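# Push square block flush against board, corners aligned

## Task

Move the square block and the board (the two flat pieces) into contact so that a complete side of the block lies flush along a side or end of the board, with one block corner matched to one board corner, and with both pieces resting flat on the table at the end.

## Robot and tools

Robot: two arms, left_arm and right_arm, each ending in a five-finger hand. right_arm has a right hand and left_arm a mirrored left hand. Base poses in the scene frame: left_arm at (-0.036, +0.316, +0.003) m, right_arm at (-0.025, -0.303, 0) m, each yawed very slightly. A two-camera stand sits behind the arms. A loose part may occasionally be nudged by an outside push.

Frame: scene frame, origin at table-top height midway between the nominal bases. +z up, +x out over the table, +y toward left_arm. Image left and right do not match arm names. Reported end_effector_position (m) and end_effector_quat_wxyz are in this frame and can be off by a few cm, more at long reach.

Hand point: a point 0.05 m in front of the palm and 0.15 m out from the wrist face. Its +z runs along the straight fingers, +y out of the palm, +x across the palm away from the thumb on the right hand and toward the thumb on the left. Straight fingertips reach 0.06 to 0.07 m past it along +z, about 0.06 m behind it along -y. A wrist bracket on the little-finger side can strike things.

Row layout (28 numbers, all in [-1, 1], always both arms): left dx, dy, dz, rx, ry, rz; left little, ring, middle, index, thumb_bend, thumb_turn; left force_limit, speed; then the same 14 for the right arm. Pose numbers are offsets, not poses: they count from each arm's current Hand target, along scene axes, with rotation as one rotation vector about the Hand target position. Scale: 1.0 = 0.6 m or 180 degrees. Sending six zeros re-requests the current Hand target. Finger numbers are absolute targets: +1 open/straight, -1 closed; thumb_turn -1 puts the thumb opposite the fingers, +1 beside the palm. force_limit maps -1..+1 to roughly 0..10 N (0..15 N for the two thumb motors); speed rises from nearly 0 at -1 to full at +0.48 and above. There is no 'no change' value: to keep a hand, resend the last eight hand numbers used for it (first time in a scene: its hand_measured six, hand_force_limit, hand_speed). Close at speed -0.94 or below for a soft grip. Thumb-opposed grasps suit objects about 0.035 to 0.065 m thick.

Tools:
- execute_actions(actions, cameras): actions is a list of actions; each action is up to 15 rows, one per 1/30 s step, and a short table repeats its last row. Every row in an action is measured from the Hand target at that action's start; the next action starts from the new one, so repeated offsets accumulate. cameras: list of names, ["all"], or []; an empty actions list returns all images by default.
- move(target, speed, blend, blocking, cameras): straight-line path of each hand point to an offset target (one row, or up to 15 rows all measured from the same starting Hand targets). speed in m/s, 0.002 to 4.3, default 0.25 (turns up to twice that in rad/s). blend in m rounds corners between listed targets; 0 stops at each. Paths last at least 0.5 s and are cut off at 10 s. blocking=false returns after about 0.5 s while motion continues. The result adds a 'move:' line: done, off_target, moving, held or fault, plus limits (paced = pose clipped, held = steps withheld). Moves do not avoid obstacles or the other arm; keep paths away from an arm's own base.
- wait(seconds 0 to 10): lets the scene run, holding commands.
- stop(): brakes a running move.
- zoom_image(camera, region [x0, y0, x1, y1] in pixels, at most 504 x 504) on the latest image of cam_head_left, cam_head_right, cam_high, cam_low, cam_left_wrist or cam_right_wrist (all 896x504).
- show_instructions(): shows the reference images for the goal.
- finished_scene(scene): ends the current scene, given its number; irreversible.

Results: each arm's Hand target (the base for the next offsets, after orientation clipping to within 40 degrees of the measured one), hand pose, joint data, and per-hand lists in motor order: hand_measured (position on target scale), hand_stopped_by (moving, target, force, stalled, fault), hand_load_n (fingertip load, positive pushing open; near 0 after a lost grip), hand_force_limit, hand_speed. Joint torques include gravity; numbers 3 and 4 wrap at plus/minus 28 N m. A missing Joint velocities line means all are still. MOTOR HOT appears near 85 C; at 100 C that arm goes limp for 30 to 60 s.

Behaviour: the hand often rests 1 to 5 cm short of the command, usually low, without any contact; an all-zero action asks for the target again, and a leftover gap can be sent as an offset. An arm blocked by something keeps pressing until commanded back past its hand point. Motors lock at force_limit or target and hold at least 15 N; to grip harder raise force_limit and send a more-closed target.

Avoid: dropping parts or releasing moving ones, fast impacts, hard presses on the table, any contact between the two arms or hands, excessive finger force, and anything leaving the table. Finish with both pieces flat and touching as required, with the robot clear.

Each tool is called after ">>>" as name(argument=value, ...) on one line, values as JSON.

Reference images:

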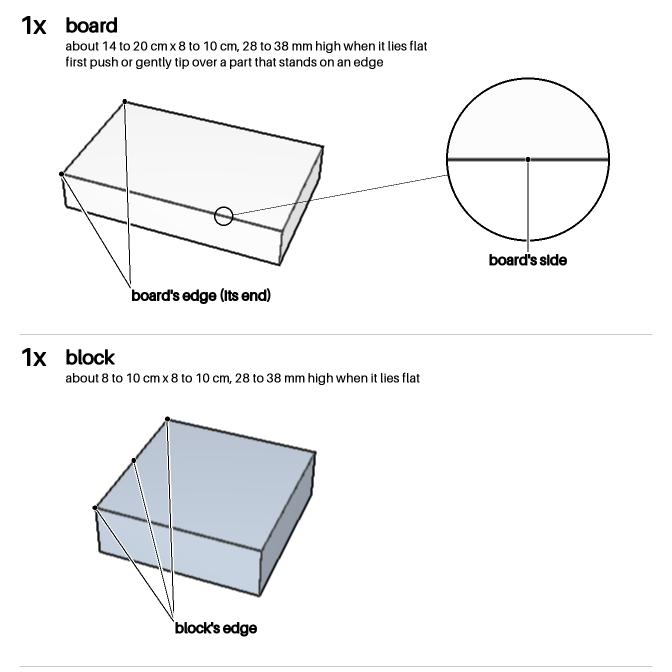

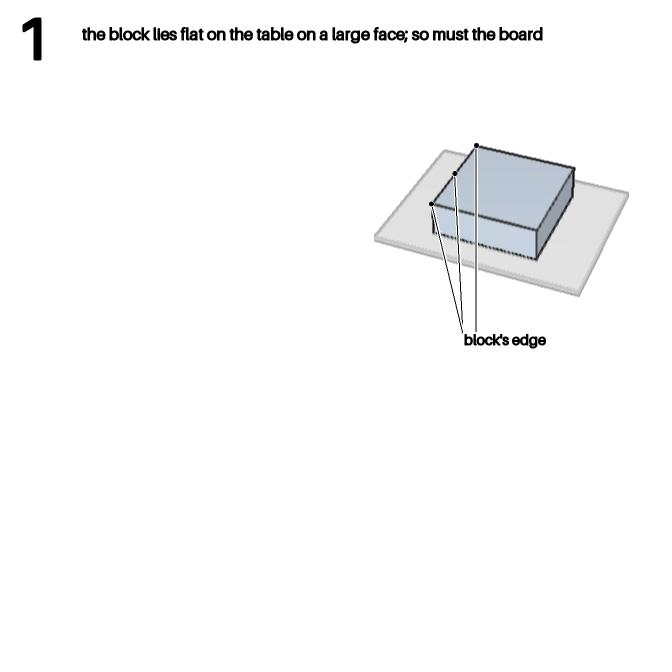

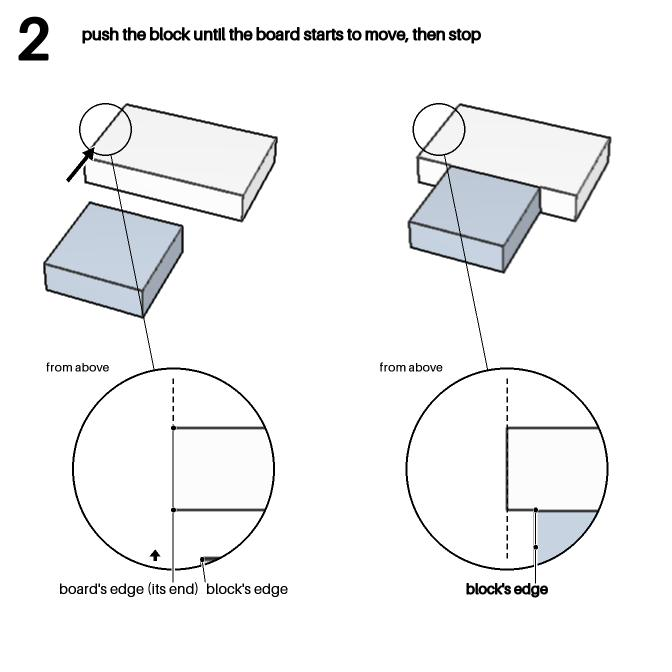

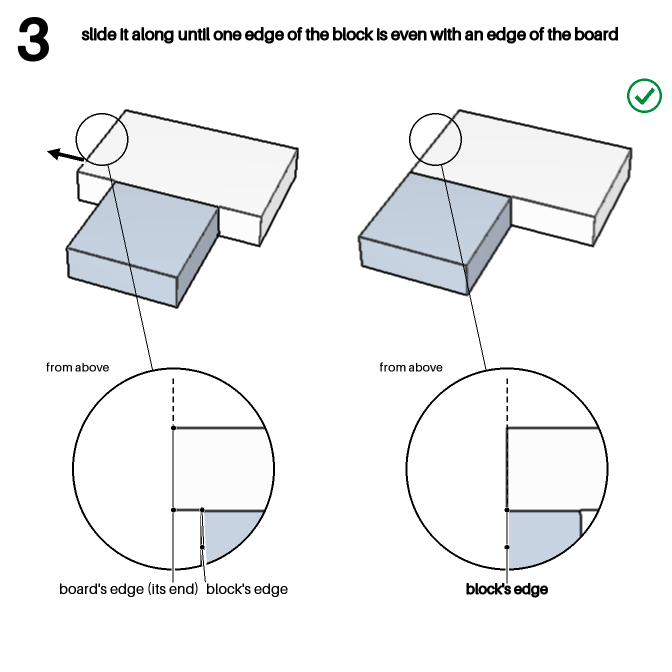

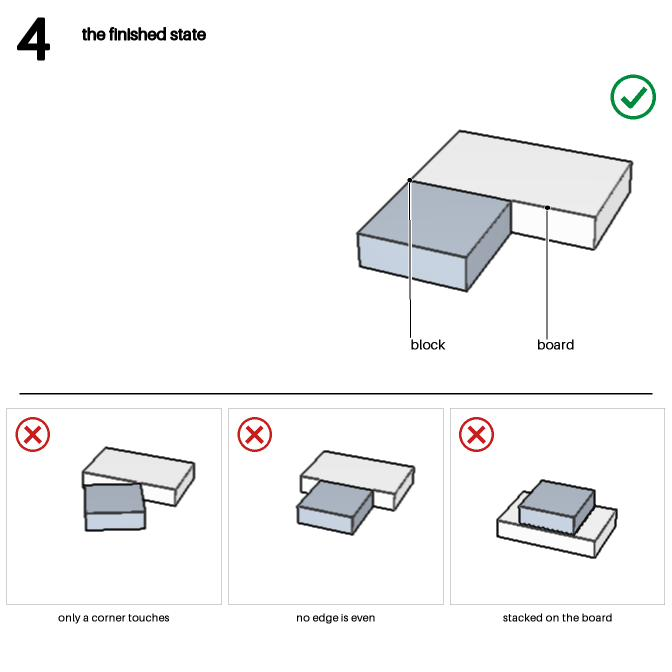

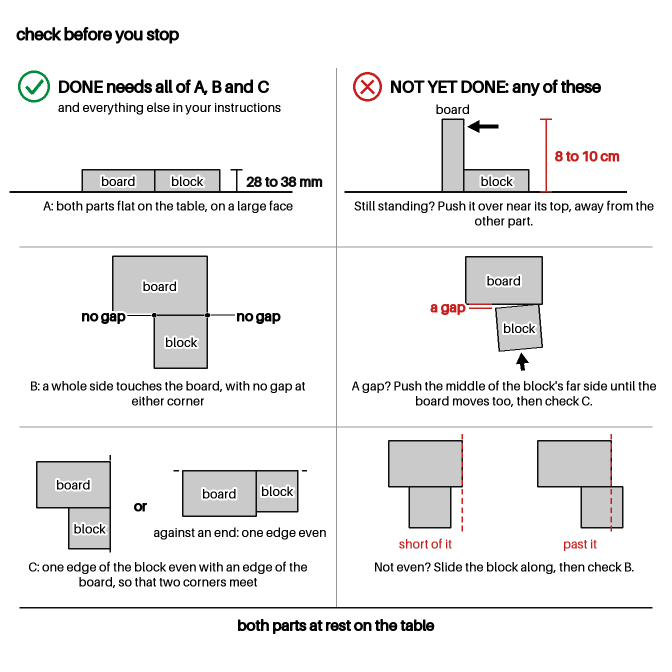

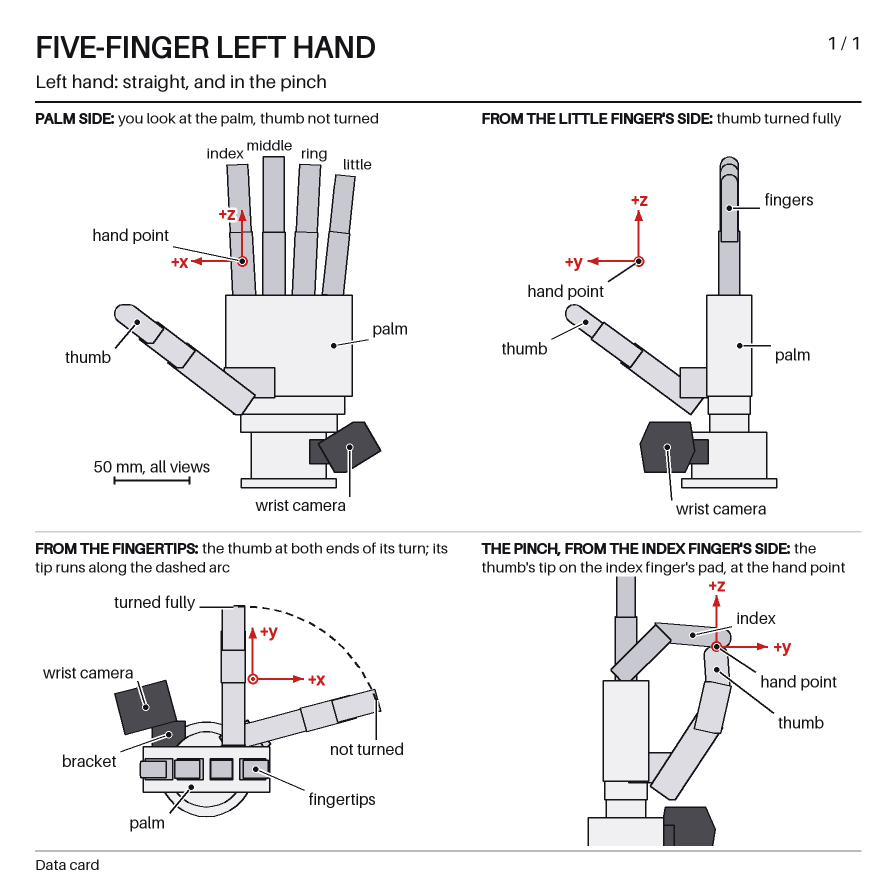

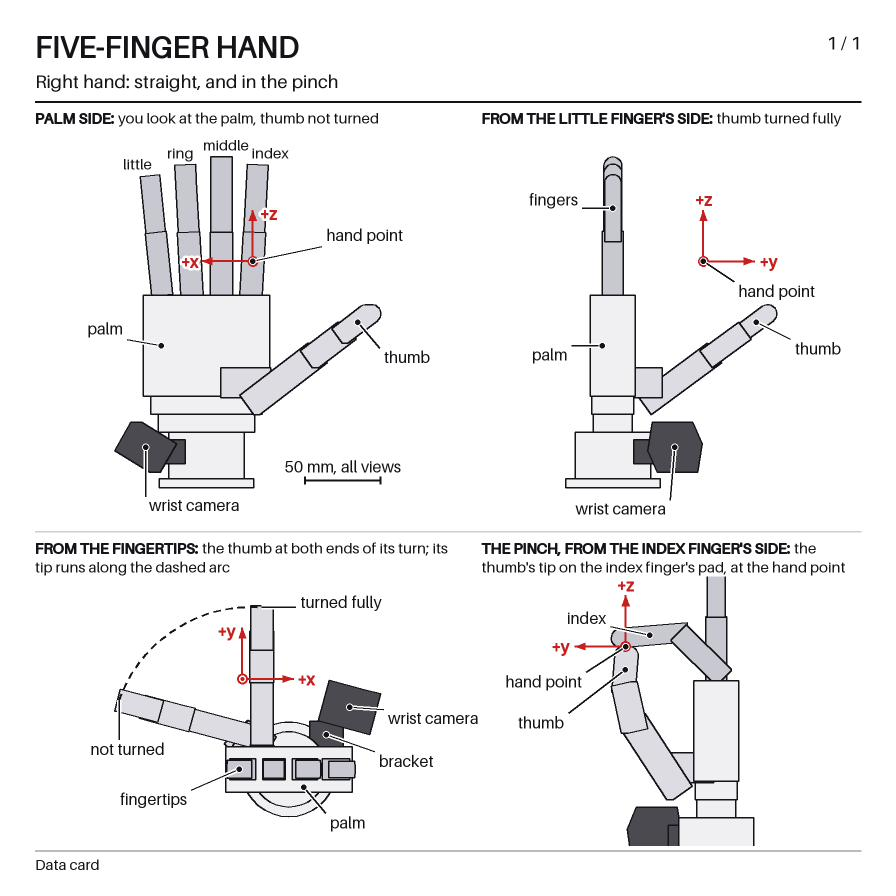

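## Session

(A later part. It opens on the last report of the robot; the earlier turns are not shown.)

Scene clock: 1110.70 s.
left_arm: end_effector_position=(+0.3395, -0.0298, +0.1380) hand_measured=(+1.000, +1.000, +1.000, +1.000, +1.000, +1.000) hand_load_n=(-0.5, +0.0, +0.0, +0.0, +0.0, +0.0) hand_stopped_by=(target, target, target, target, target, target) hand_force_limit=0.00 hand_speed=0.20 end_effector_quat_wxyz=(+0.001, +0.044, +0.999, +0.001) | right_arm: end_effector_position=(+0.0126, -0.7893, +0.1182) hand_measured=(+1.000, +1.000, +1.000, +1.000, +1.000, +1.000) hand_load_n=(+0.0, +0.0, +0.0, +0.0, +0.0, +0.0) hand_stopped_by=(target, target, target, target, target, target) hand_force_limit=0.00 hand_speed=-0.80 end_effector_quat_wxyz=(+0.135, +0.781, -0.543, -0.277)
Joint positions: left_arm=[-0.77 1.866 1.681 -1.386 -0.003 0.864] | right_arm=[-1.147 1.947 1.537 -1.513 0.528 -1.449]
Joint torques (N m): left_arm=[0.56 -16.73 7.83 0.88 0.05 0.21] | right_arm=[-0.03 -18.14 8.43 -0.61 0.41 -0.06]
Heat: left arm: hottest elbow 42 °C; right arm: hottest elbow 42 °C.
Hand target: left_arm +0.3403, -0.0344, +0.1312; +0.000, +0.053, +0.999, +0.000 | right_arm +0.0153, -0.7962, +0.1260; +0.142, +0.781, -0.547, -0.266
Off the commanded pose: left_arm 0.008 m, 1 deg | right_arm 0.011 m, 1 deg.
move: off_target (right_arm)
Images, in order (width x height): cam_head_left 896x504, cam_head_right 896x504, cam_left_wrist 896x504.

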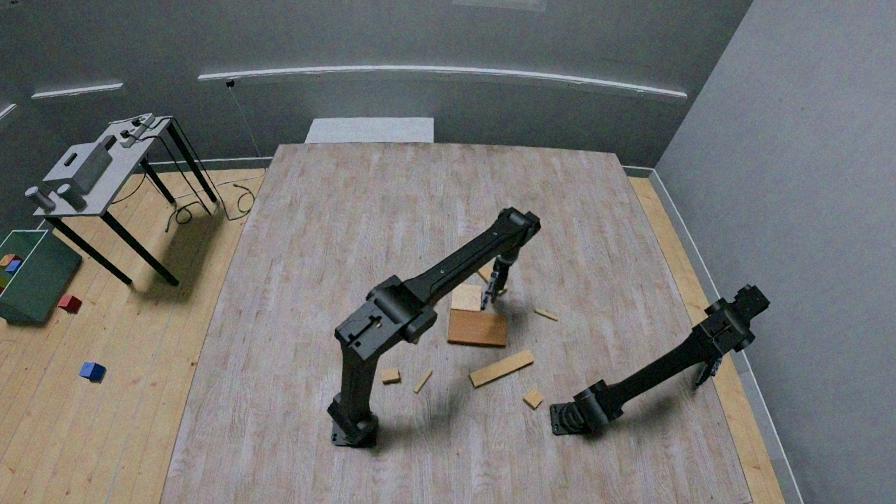

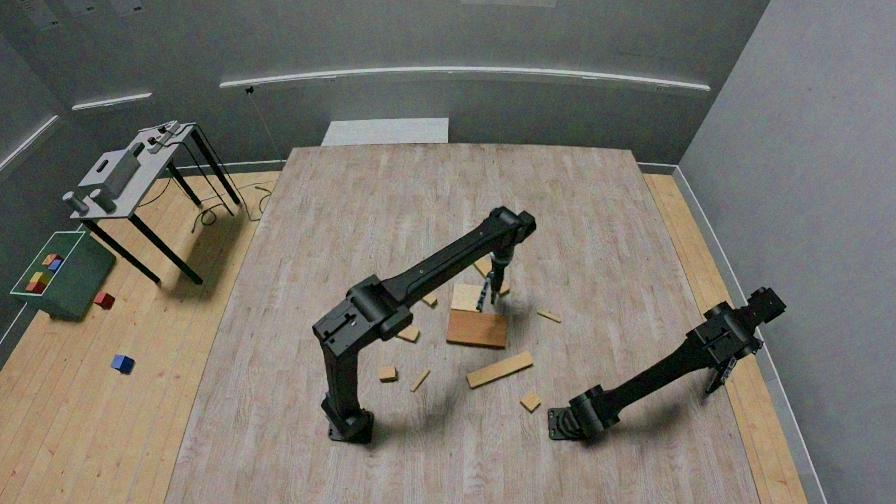

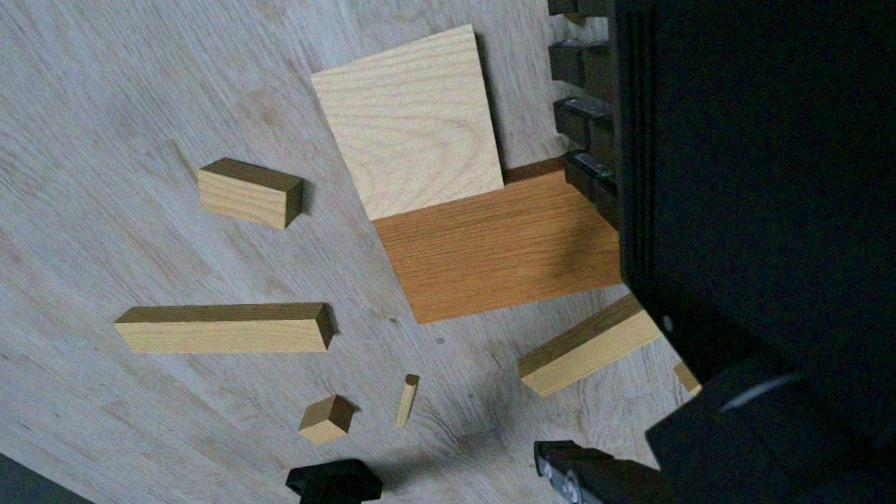

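>>> move(target=[[0.014,0.0,0.0,0,0,0,1,1,1,1,1,1,0,0.2,0,0,0,0,0,0,1,1,1,1,1,1,0,-0.8],[0.014,0.0,-0.094,0,0,0,1,1,1,1,1,1,0,0.2,0,0,0,0,0,0,1,1,1,1,1,1,0,-0.8],[0.014,0.032,-0.092,0,0,0,1,1,1,1,1,1,0,0.2,0,0,0,0,0,0,1,1,1,1,1,1,0,-0.8]], speed=[0.1,0.12,0.05], cameras=["cam_left_wrist","cam_head_left"])

>>> zoom_image(camera="cam_head_left", region=[420, 255, 520, 345])

Scene clock: 1138.93 s.
left_arm: end_effector_position=(+0.3439, -0.0166, +0.0757) hand_measured=(+1.000, +1.000, +1.000, +1.000, +1.000, +1.000) hand_load_n=(+0.0, +0.0, +0.0, +0.0, +0.0, +0.0) hand_stopped_by=(target, target, target, target, target, target) hand_force_limit=0.00 hand_speed=0.20 end_effector_quat_wxyz=(-0.005, +0.050, +0.999, +0.005) | right_arm: end_effector_position=(+0.0126, -0.7893, +0.1182) hand_measured=(+1.000, +1.000, +1.000, +1.000, +1.000, +1.000) hand_load_n=(+0.0, +0.0, +0.5, +0.0, +0.0, +0.0) hand_stopped_by=(target, target, target, target, target, target) hand_force_limit=0.00 hand_speed=-0.80 end_effector_quat_wxyz=(+0.135, +0.781, -0.543, -0.277)
Joint positions: left_arm=[-0.748 1.903 1.564 -1.247 0 0.897] | right_arm=[-1.147 1.947 1.537 -1.513 0.528 -1.449]
Joint torques (N m): left_arm=[1.08 -18.43 7.19 0.88 -0.06 0.23] | right_arm=[0.03 -18.08 8.43 -0.66 0.39 -0.05]
Heat: left arm: hottest elbow 42 °C; right arm: hottest elbow 42 °C.
Hand target: left_arm +0.3485, -0.0152, +0.0758; +0.000, +0.053, +0.999, +0.000 | right_arm +0.0153, -0.7962, +0.1260; +0.142, +0.781, -0.547, -0.266
Off the commanded pose: left_arm 0.005 m, 1 deg | right_arm 0.011 m, 1 deg.
move: off_target (right_arm)
Images, in order (width x height): cam_head_left 896x504, cam_left_wrist 896x504.

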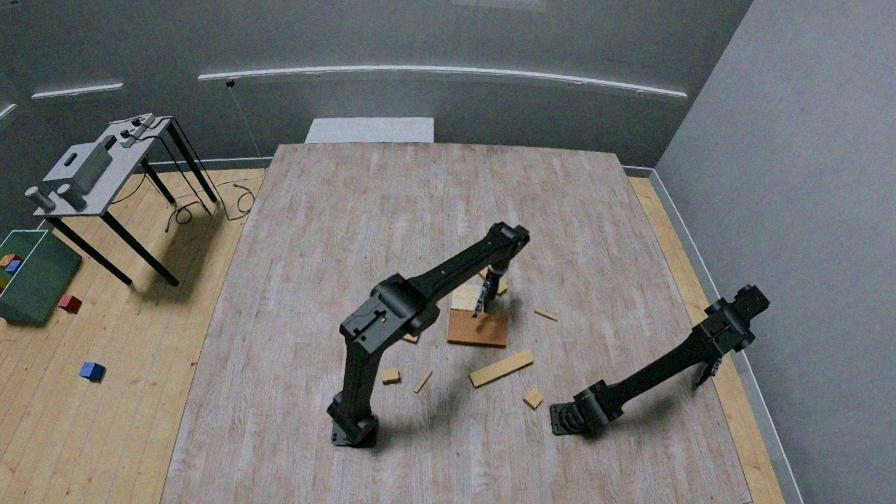

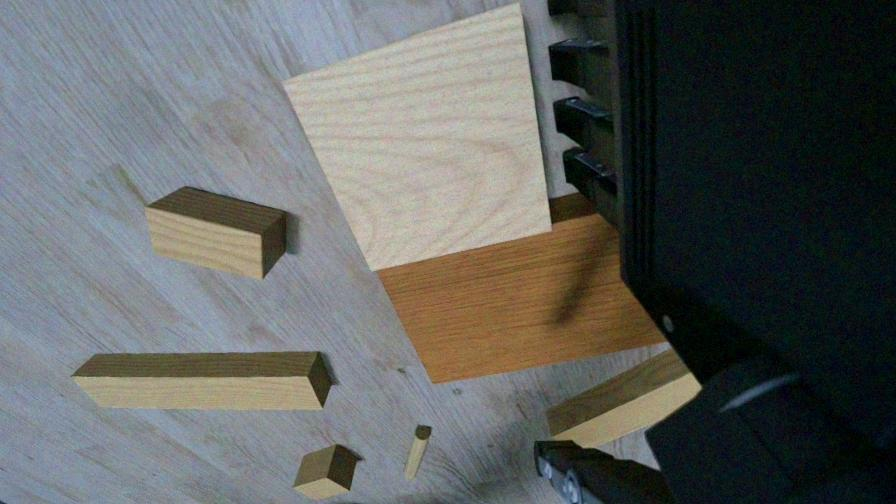

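Scaled by 5.040 from the camera's 896x504 image, which has a finer 1280x720 frame.

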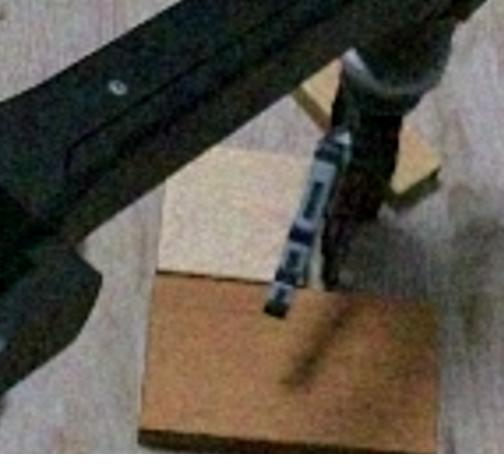

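>>> zoom_image(camera="cam_left_wrist", region=[345, 240, 405, 300])

>>> move(target=[0.002,0.02,0.004,0,0,0,1,1,1,1,1,1,0,0.2,0,0,0,0,0,0,1,1,1,1,1,1,0,-0.8], speed=0.04, cameras=["cam_left_wrist"])

>>> zoom_image(camera="cam_left_wrist", region=[345, 240, 445, 340])

Scaled by 8.400 from the camera's 896x504 image, which has a finer 1280x720 frame.

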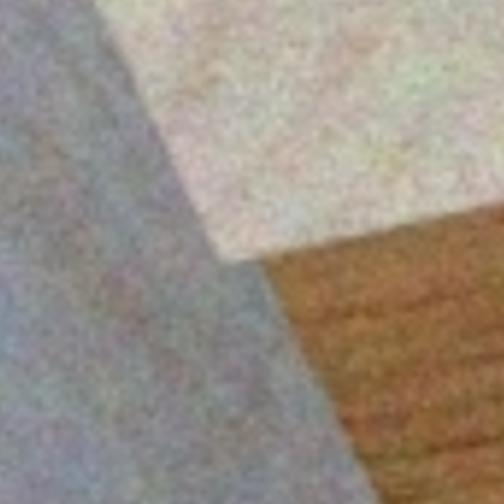

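Scene clock: 1146.07 s.
left_arm: end_effector_position=(+0.3456, -0.0051, +0.0776) hand_measured=(+1.000, +1.000, +1.000, +1.000, +1.000, +1.000) hand_load_n=(+0.0, +0.0, +0.0, +0.0, +0.0, -0.5) hand_stopped_by=(target, target, target, target, target, target) hand_force_limit=0.00 hand_speed=0.20 end_effector_quat_wxyz=(-0.005, +0.050, +0.999, +0.005) | right_arm: end_effector_position=(+0.0126, -0.7893, +0.1182) hand_measured=(+1.000, +1.000, +1.000, +1.000, +1.000, +1.000) hand_load_n=(+0.0, +0.0, +0.0, +0.0, +0.0, +0.0) hand_stopped_by=(target, target, target, target, target, target) hand_force_limit=0.00 hand_speed=-0.80 end_effector_quat_wxyz=(+0.135, +0.781, -0.543, -0.277)
Joint positions: left_arm=[-0.732 1.884 1.541 -1.242 0 0.914] | right_arm=[-1.147 1.947 1.537 -1.513 0.528 -1.449]
Joint torques (N m): left_arm=[1.49 -18.32 7.08 0.83 -0.06 0.22] | right_arm=[-0.09 -18.08 8.44 -0.7 0.41 -0.07]
Heat: left arm: hottest elbow 42 °C; right arm: hottest elbow 42 °C.
Hand target: left_arm +0.3497, -0.0032, +0.0784; +0.000, +0.053, +0.999, +0.000 | right_arm +0.0153, -0.7962, +0.1260; +0.142, +0.781, -0.547, -0.266
Off the commanded pose: left_arm 0.005 m, 1 deg | right_arm 0.011 m, 1 deg.
move: off_target (right_arm)
Images, in order (width x height): cam_left_wrist 896x504.

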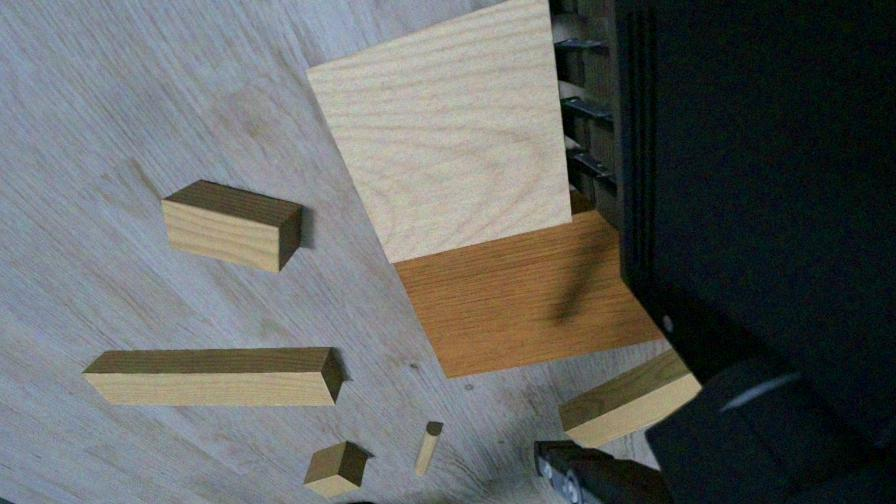

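Scaled by 5.040 from the camera's 896x504 image, which has a finer 1280x720 frame.

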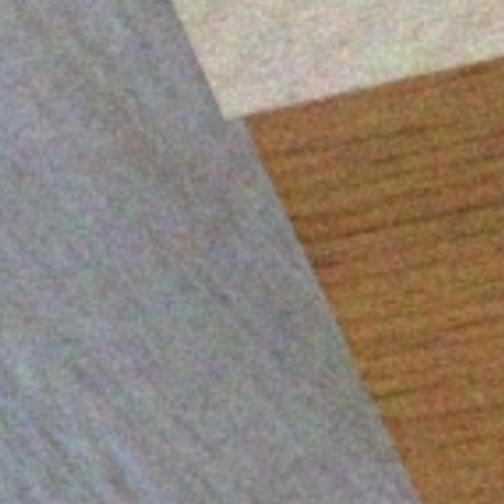

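>>> move(target=[[0.0,-0.03,0.0,0,0,0,1,1,1,1,1,1,0,0.2,0,0,0,0,0,0,1,1,1,1,1,1,0,-0.8],[0.0,-0.03,0.2,0,0,0,1,1,1,1,1,1,0,0.2,0,0,0,0,0,0,1,1,1,1,1,1,0,-0.8],[-0.05,-0.05,0.215,0,0,0.506,1,1,1,1,1,1,0,0.2,0,0,0,0,0,0,1,1,1,1,1,1,0,-0.8]], speed=[0.1,0.25,0.4], blend=[0.004,0.03,0], cameras=["cam_left_wrist"])

>>> zoom_image(camera="cam_left_wrist", region=[400, 10, 560, 210])

Scene clock: 1193.87 s.
left_arm: end_effector_position=(+0.3159, -0.0335, +0.2065) hand_measured=(+1.000, +1.000, +1.000, +1.000, +1.000, +1.000) hand_load_n=(+0.0, +0.0, +0.0, +0.0, +0.0, +0.0) hand_stopped_by=(target, target, target, target, target, target) hand_force_limit=0.00 hand_speed=0.20 end_effector_quat_wxyz=(+0.002, +0.669, -0.744, -0.008) | right_arm: end_effector_position=(+0.0126, -0.7893, +0.1182) hand_measured=(+1.000, +1.000, +1.000, +1.000, +1.000, +1.000) hand_load_n=(+0.0, +0.0, +0.0, +0.0, +0.0, +0.0) hand_stopped_by=(target, target, target, target, target, target) hand_force_limit=0.00 hand_speed=-0.80 end_effector_quat_wxyz=(+0.135, +0.781, -0.543, -0.277)
Joint positions: left_arm=[-0.638 1.734 1.675 -1.528 0.002 -0.558] | right_arm=[-1.147 1.947 1.537 -1.513 0.528 -1.449]
Joint torques (N m): left_arm=[1.32 -16.44 7.64 0.88 -0.15 -0.04] | right_arm=[0.03 -18.49 8.42 -0.73 0.42 -0.06]
Heat: left arm: hottest elbow 41 °C; right arm: hottest elbow 42 °C.
Hand target: left_arm +0.3198, -0.0333, +0.2073; +0.001, -0.676, +0.737, +0.000 | right_arm +0.0153, -0.7962, +0.1260; +0.142, +0.781, -0.547, -0.266
Off the commanded pose: left_arm 0.004 m, 1 deg | right_arm 0.011 m, 1 deg.
move: off_target (right_arm)
Images, in order (width x height): cam_left_wrist 896x504.

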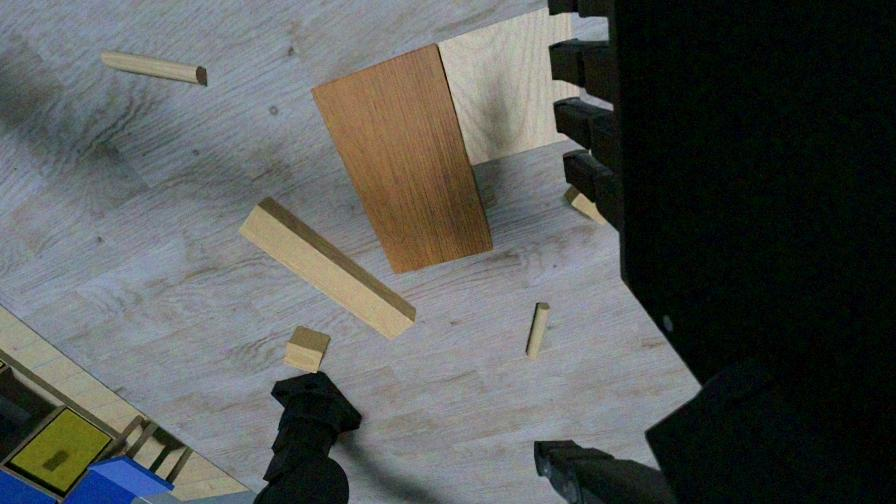

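Scaled by 2.520 from the camera's 896x504 image, which has a finer 1280x720 frame.

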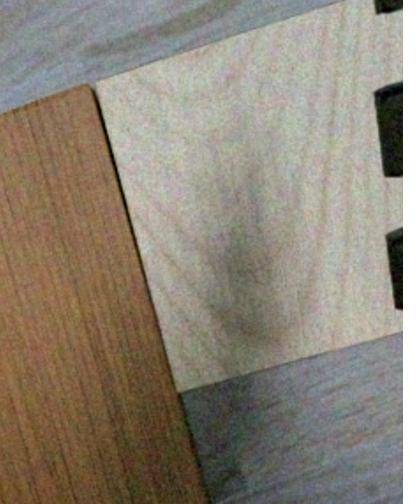

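>>> move(target=[[0.108,0.0,0.0,0,0,0,1,1,1,1,1,1,0,0.2,0,0,0,0,0,0,1,1,1,1,1,1,0,-0.8],[0.108,0.0,-0.213,0,0,0,1,1,1,1,1,1,0,0.2,0,0,0,0,0,0,1,1,1,1,1,1,0,-0.8],[0.072,0.0,-0.21,0,0,0,1,1,1,1,1,1,0,0.2,0,0,0,0,0,0,1,1,1,1,1,1,0,-0.8]], speed=[0.3,0.2,0.05], blend=[0.02,0,0], cameras=["cam_left_wrist","cam_head_left"])

>>> zoom_image(camera="cam_head_left", region=[420, 265, 510, 345])

Scene clock: 1207.17 s.
left_arm: end_effector_position=(+0.3637, -0.0293, +0.0811) hand_measured=(+1.000, +1.000, +1.000, +1.000, +1.000, +1.000) hand_load_n=(+0.0, +0.0, +0.0, +0.0, +0.0, +0.0) hand_stopped_by=(target, target, target, target, target, target) hand_force_limit=0.00 hand_speed=0.20 end_effector_quat_wxyz=(+0.001, +0.674, -0.738, -0.006) | right_arm: end_effector_position=(+0.0126, -0.7893, +0.1182) hand_measured=(+1.000, +1.000, +1.000, +1.000, +1.000, +1.000) hand_load_n=(+0.0, +0.0, +0.0, +0.0, +0.0, +0.0) hand_stopped_by=(target, target, target, target, target, target) hand_force_limit=0.00 hand_speed=-0.80 end_effector_quat_wxyz=(+0.135, +0.781, -0.543, -0.277)
Joint positions: left_arm=[-0.58 1.888 1.558 -1.253 -0.001 -0.515] | right_arm=[-1.147 1.947 1.537 -1.513 0.528 -1.449]
Joint torques (N m): left_arm=[0.56 -18.14 7.2 0.84 -0.04 0] | right_arm=[0.09 -17.79 8.4 -0.69 0.38 -0.06]
Heat: left arm: hottest elbow 41 °C; right arm: hottest elbow 42 °C.
Hand target: left_arm +0.3630, -0.0332, +0.0812; +0.001, -0.675, +0.737, +0.000 | right_arm +0.0153, -0.7962, +0.1260; +0.142, +0.781, -0.547, -0.266
Off the commanded pose: left_arm 0.004 m, 1 deg | right_arm 0.011 m, 1 deg.
move: off_target (right_arm)
Images, in order (width x height): cam_head_left 896x504, cam_left_wrist 896x504.

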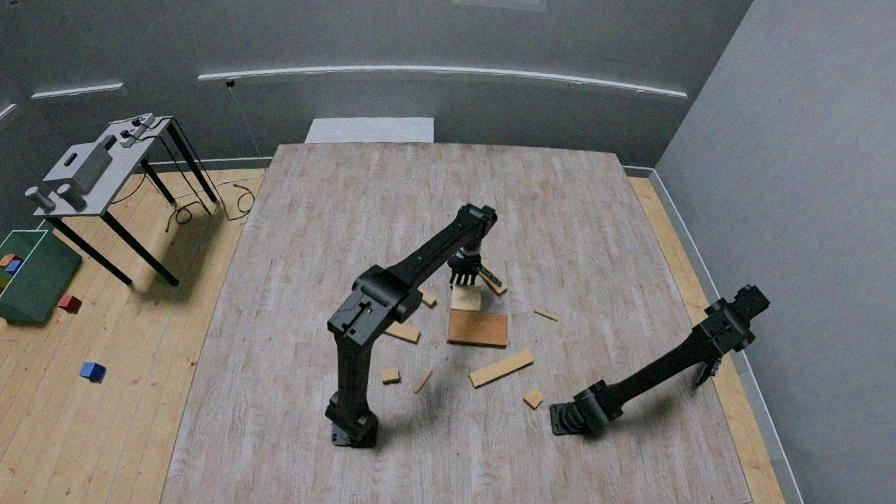

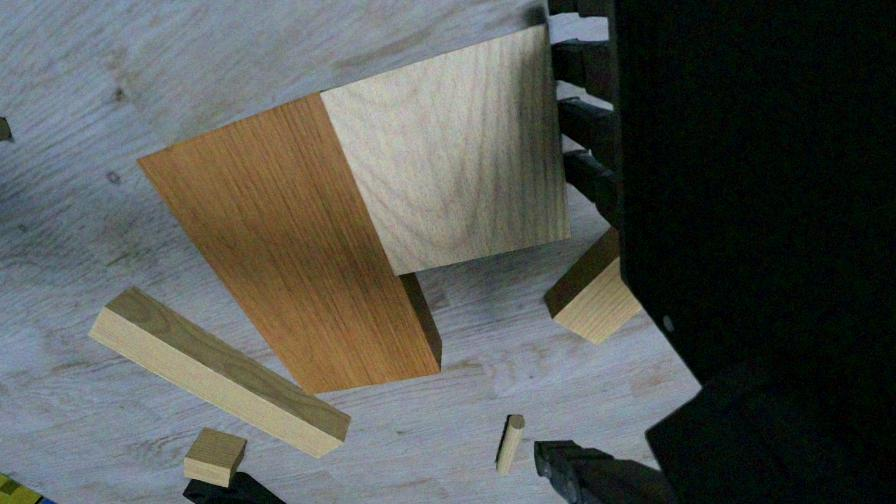

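Scaled by 5.600 from the camera's 896x504 image, which has a finer 1280x720 frame.

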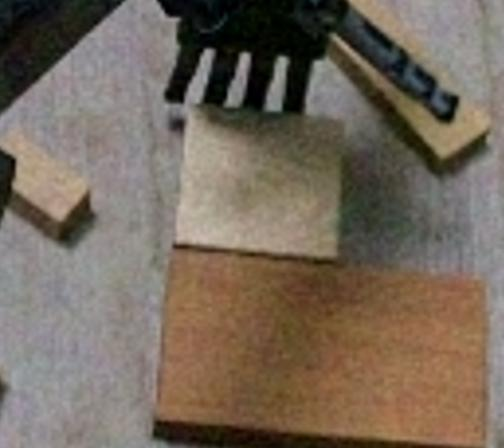

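>>> move(target=[-0.022,-0.002,0.004,0,0,0,1,1,1,1,1,1,0,0.2,0,0,0,0,0,0,1,1,1,1,1,1,0,-0.8], speed=0.04, cameras=["cam_head_left","cam_left_wrist"])

>>> zoom_image(camera="cam_head_left", region=[440, 295, 490, 325])

Scene clock: 1215.67 s.
left_arm: end_effector_position=(+0.3570, -0.0274, +0.0798) hand_measured=(+1.000, +1.000, +1.000, +1.000, +1.000, +1.000) hand_load_n=(+0.0, +0.5, +0.0, +0.0, +0.0, +0.0) hand_stopped_by=(target, target, target, target, target, target) hand_force_limit=0.00 hand_speed=0.20 end_effector_quat_wxyz=(-0.001, +0.676, -0.737, -0.004) | right_arm: end_effector_position=(+0.0126, -0.7893, +0.1182) hand_measured=(+1.000, +1.000, +1.000, +1.000, +1.000, +1.000) hand_load_n=(+0.0, +0.0, +0.0, +0.0, +0.0, +0.0) hand_stopped_by=(target, target, target, target, target, target) hand_force_limit=0.00 hand_speed=-0.80 end_effector_quat_wxyz=(+0.135, +0.781, -0.543, -0.277)
Joint positions: left_arm=[-0.585 1.868 1.526 -1.236 -0.004 -0.523] | right_arm=[-1.147 1.947 1.537 -1.513 0.528 -1.449]
Joint torques (N m): left_arm=[-0.21 -18.37 6.91 0.46 0.11 -0.06] | right_arm=[0.03 -18.14 8.44 -0.77 0.42 -0.06]
Heat: left arm: hottest elbow 41 °C; right arm: hottest elbow 42 °C.
Hand target: left_arm +0.3499, -0.0345, +0.0837; +0.001, -0.675, +0.737, +0.000 | right_arm +0.0153, -0.7962, +0.1260; +0.142, +0.781, -0.547, -0.266
Off the commanded pose: left_arm 0.011 m, 0 deg | right_arm 0.011 m, 1 deg.
move: off_target (left_arm, right_arm)
Images, in order (width x height): cam_head_left 896x504, cam_left_wrist 896x504.

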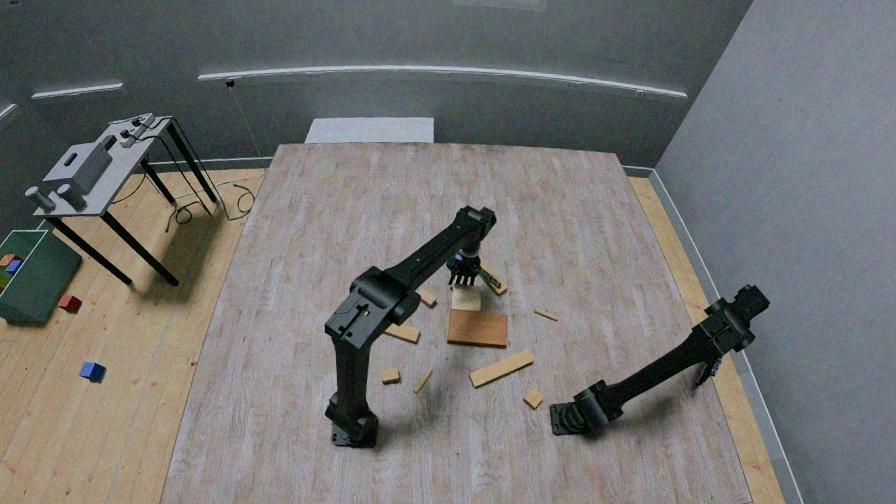

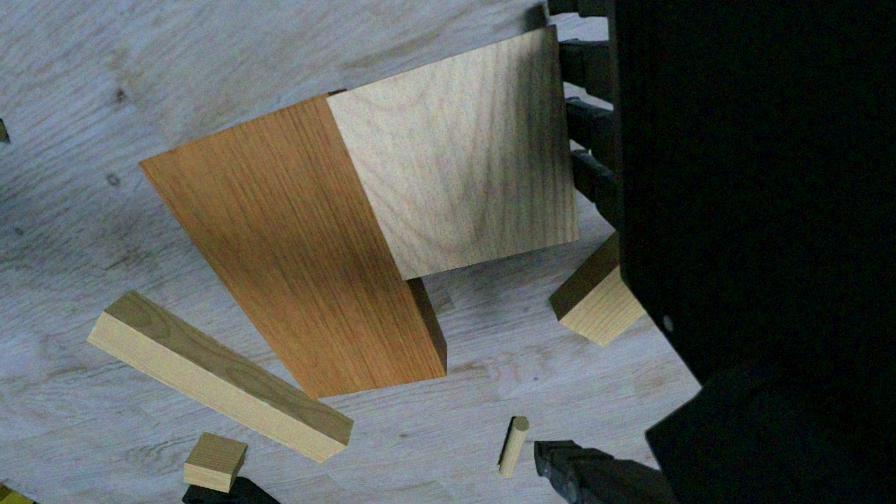

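Scaled by 10.080 from the camera's 896x504 image, which has a finer 1280x720 frame.

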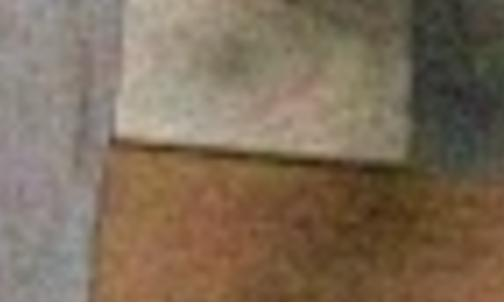

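>>> zoom_image(camera="cam_left_wrist", region=[300, 60, 380, 140])

>>> zoom_image(camera="cam_head_left", region=[420, 265, 510, 345])

Scaled by 6.300 from the camera's 896x504 image, which has a finer 1280x720 frame.

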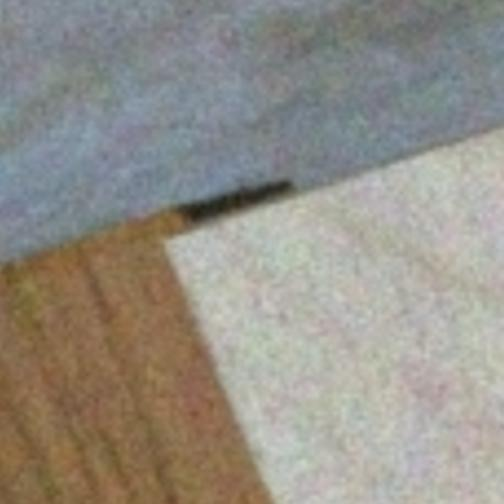

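Scaled by 5.600 from the camera's 896x504 image, which has a finer 1280x720 frame.

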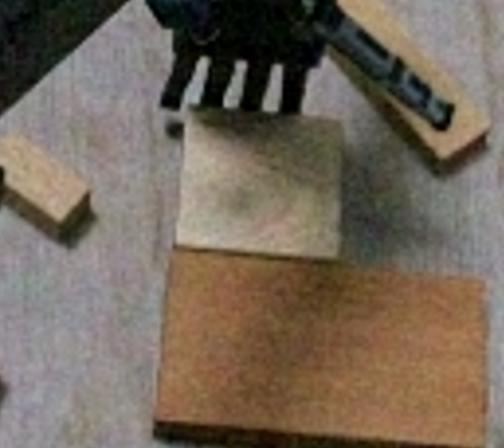

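>>> move(target=[[0.045,0.0,0.0,0,0,0,1,1,1,1,1,1,0,0.2,0,0,0,0,0,0,1,1,1,1,1,1,0,-0.8],[0.045,0.0,0.17,0,0,0,1,1,1,1,1,1,0,0.2,0,0,0,0,0,0,1,1,1,1,1,1,0,-0.8],[0.0,0.0,0.19,0,0,-0.5,1,1,1,1,1,1,0,0.2,0,0,0,0,0,0,1,1,1,1,1,1,0,-0.8],[0.0,0.0,0.08,0,0,-0.5,1,1,1,1,1,1,0,0.2,0,0,0,0,0,0,1,1,1,1,1,1,0,-0.8]], speed=[0.08,0.25,0.35,0.2], blend=[0.003,0.03,0.01,0], cameras=["cam_left_wrist","cam_head_left"])

>>> zoom_image(camera="cam_left_wrist", region=[300, 100, 480, 280])

Scene clock: 1255.67 s.
left_arm: end_effector_position=(+0.3490, -0.0304, +0.1391) hand_measured=(+1.000, +1.000, +1.000, +1.000, +1.000, +1.000) hand_load_n=(-0.5, +0.0, +0.0, +0.0, +0.0, +0.0) hand_stopped_by=(target, target, target, target, target, target) hand_force_limit=0.00 hand_speed=0.20 end_effector_quat_wxyz=(+0.001, +0.035, +0.999, +0.001) | right_arm: end_effector_position=(+0.0126, -0.7893, +0.1182) hand_measured=(+1.000, +1.000, +1.000, +1.000, +1.000, +1.000) hand_load_n=(+0.0, +0.0, +0.0, +0.0, +0.0, +0.0) hand_stopped_by=(target, target, target, target, target, target) hand_force_limit=0.00 hand_speed=-0.80 end_effector_quat_wxyz=(+0.135, +0.781, -0.543, -0.277)
Joint positions: left_arm=[-0.757 1.885 1.712 -1.397 -0.002 0.859] | right_arm=[-1.147 1.947 1.537 -1.513 0.528 -1.449]
Joint torques (N m): left_arm=[0.62 -17.38 7.69 0.9 0.06 0.19] | right_arm=[0.15 -18.26 8.47 -0.7 0.41 -0.07]
Heat: left arm: hottest shoulder 42 °C; right arm: hottest elbow 42 °C.
Hand target: left_arm +0.3497, -0.0344, +0.1317; +0.000, +0.044, +0.999, +0.000 | right_arm +0.0153, -0.7962, +0.1260; +0.142, +0.781, -0.547, -0.266
Off the commanded pose: left_arm 0.008 m, 1 deg | right_arm 0.011 m, 1 deg.
move: off_target (right_arm)
Images, in order (width x height): cam_head_left 896x504, cam_left_wrist 896x504.

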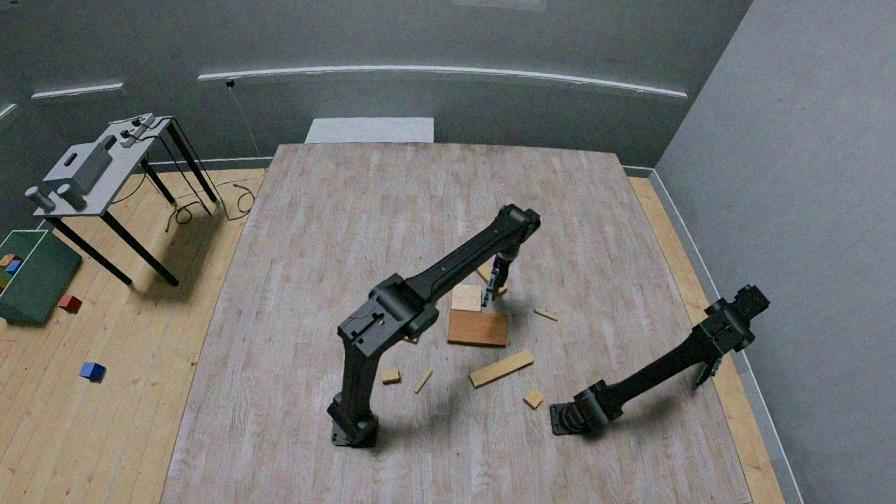

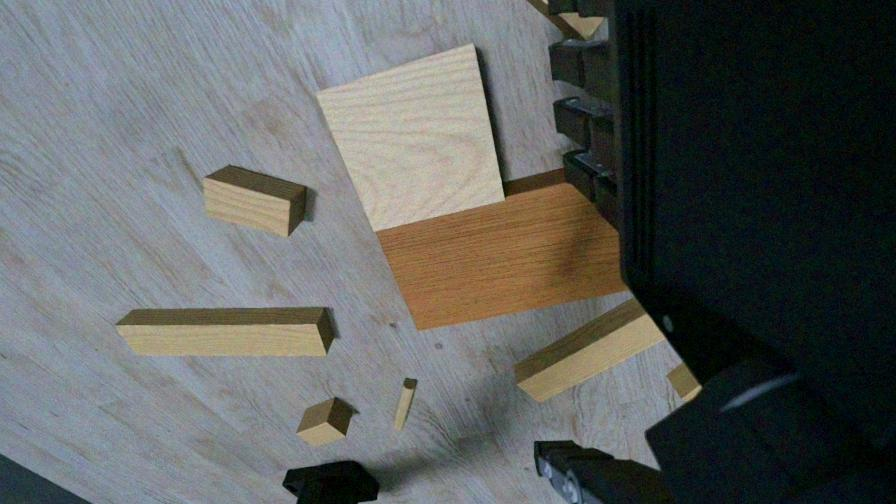

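Scaled by 2.800 from the camera's 896x504 image, which has a finer 1280x720 frame.

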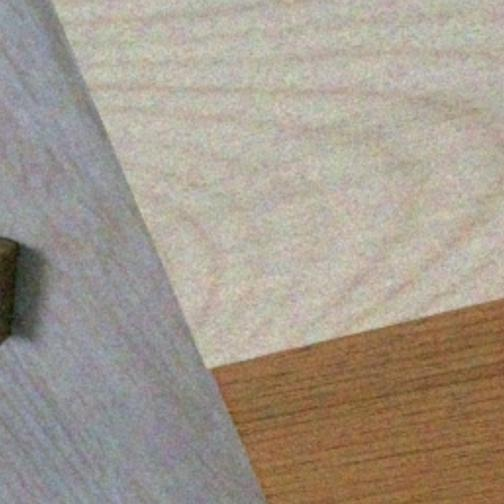

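>>> zoom_image(camera="cam_left_wrist", region=[345, 200, 405, 260])

>>> zoom_image(camera="cam_head_left", region=[440, 280, 490, 345])

Scaled by 8.400 from the camera's 896x504 image, which has a finer 1280x720 frame.

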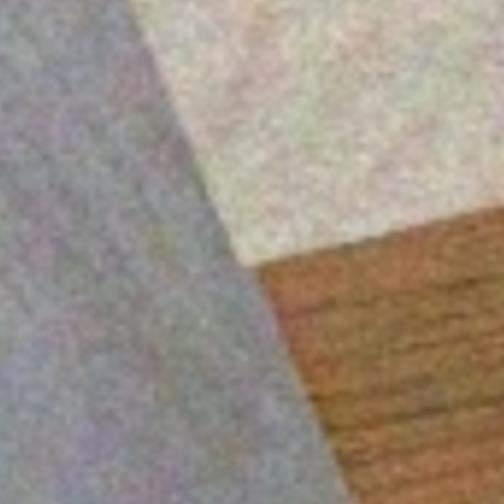

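Scaled by 7.754 from the camera's 896x504 image, which has a finer 1280x720 frame.

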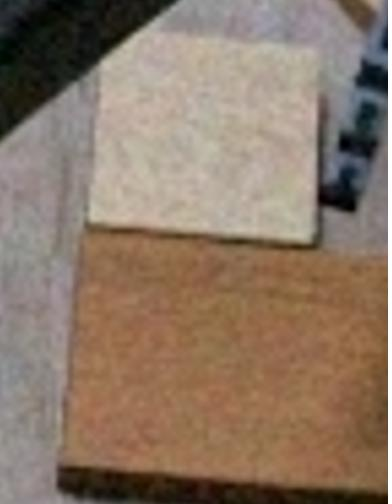

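>>> move(target=[[0.0,0.0,-0.09,0,0,0,1,1,1,1,1,1,0,0.2,0,0,0,0,0,0,1,1,1,1,1,1,0,-0.8],[0.0,0.04,-0.086,0,0,0,1,1,1,1,1,1,0,0.2,0,0,0,0,0,0,1,1,1,1,1,1,0,-0.8]], speed=[0.15,0.06], cameras=["cam_left_wrist"])

>>> zoom_image(camera="cam_left_wrist", region=[345, 220, 445, 320])

Scene clock: 1294.97 s.
left_arm: end_effector_position=(+0.3463, -0.0112, +0.0801) hand_measured=(+1.000, +1.000, +1.000, +1.000, +1.000, +1.000) hand_load_n=(+0.0, +0.0, +0.0, +0.0, +0.0, +0.0) hand_stopped_by=(target, target, target, target, target, target) hand_force_limit=0.00 hand_speed=0.20 end_effector_quat_wxyz=(-0.004, +0.040, +0.999, +0.005) | right_arm: end_effector_position=(+0.0126, -0.7893, +0.1182) hand_measured=(+1.000, +1.000, +1.000, +1.000, +1.000, +1.000) hand_load_n=(+0.0, +0.0, +0.0, +0.0, +0.0, +0.0) hand_stopped_by=(target, target, target, target, target, target) hand_force_limit=0.00 hand_speed=-0.80 end_effector_quat_wxyz=(+0.135, +0.781, -0.543, -0.277)
Joint positions: left_arm=[-0.737 1.894 1.563 -1.253 -0.002 0.888] | right_arm=[-1.147 1.947 1.537 -1.513 0.528 -1.449]
Joint torques (N m): left_arm=[1.38 -18.43 7.17 0.84 0.04 0.19] | right_arm=[0.21 -18.37 8.36 -0.68 0.41 -0.07]
Heat: left arm: hottest shoulder 39 °C; right arm: hottest elbow 42 °C.
Hand target: left_arm +0.3498, -0.0104, +0.0800; +0.000, +0.044, +0.999, +0.000 | right_arm +0.0153, -0.7962, +0.1260; +0.142, +0.781, -0.547, -0.266
Off the commanded pose: left_arm 0.003 m, 1 deg | right_arm 0.011 m, 1 deg.
move: off_target (right_arm)
Images, in order (width x height): cam_left_wrist 896x504.

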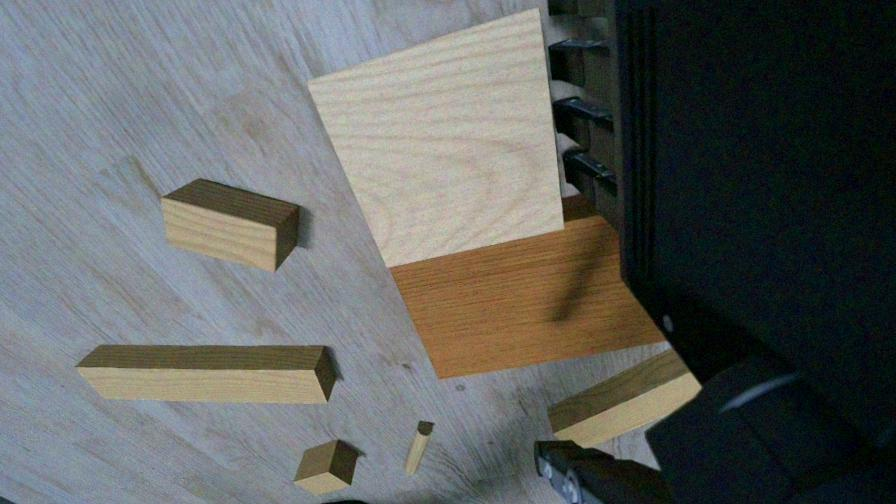

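Scaled by 5.040 from the camera's 896x504 image, which has a finer 1280x720 frame.

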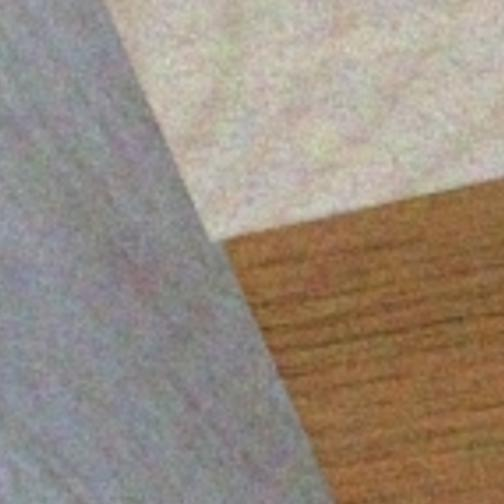

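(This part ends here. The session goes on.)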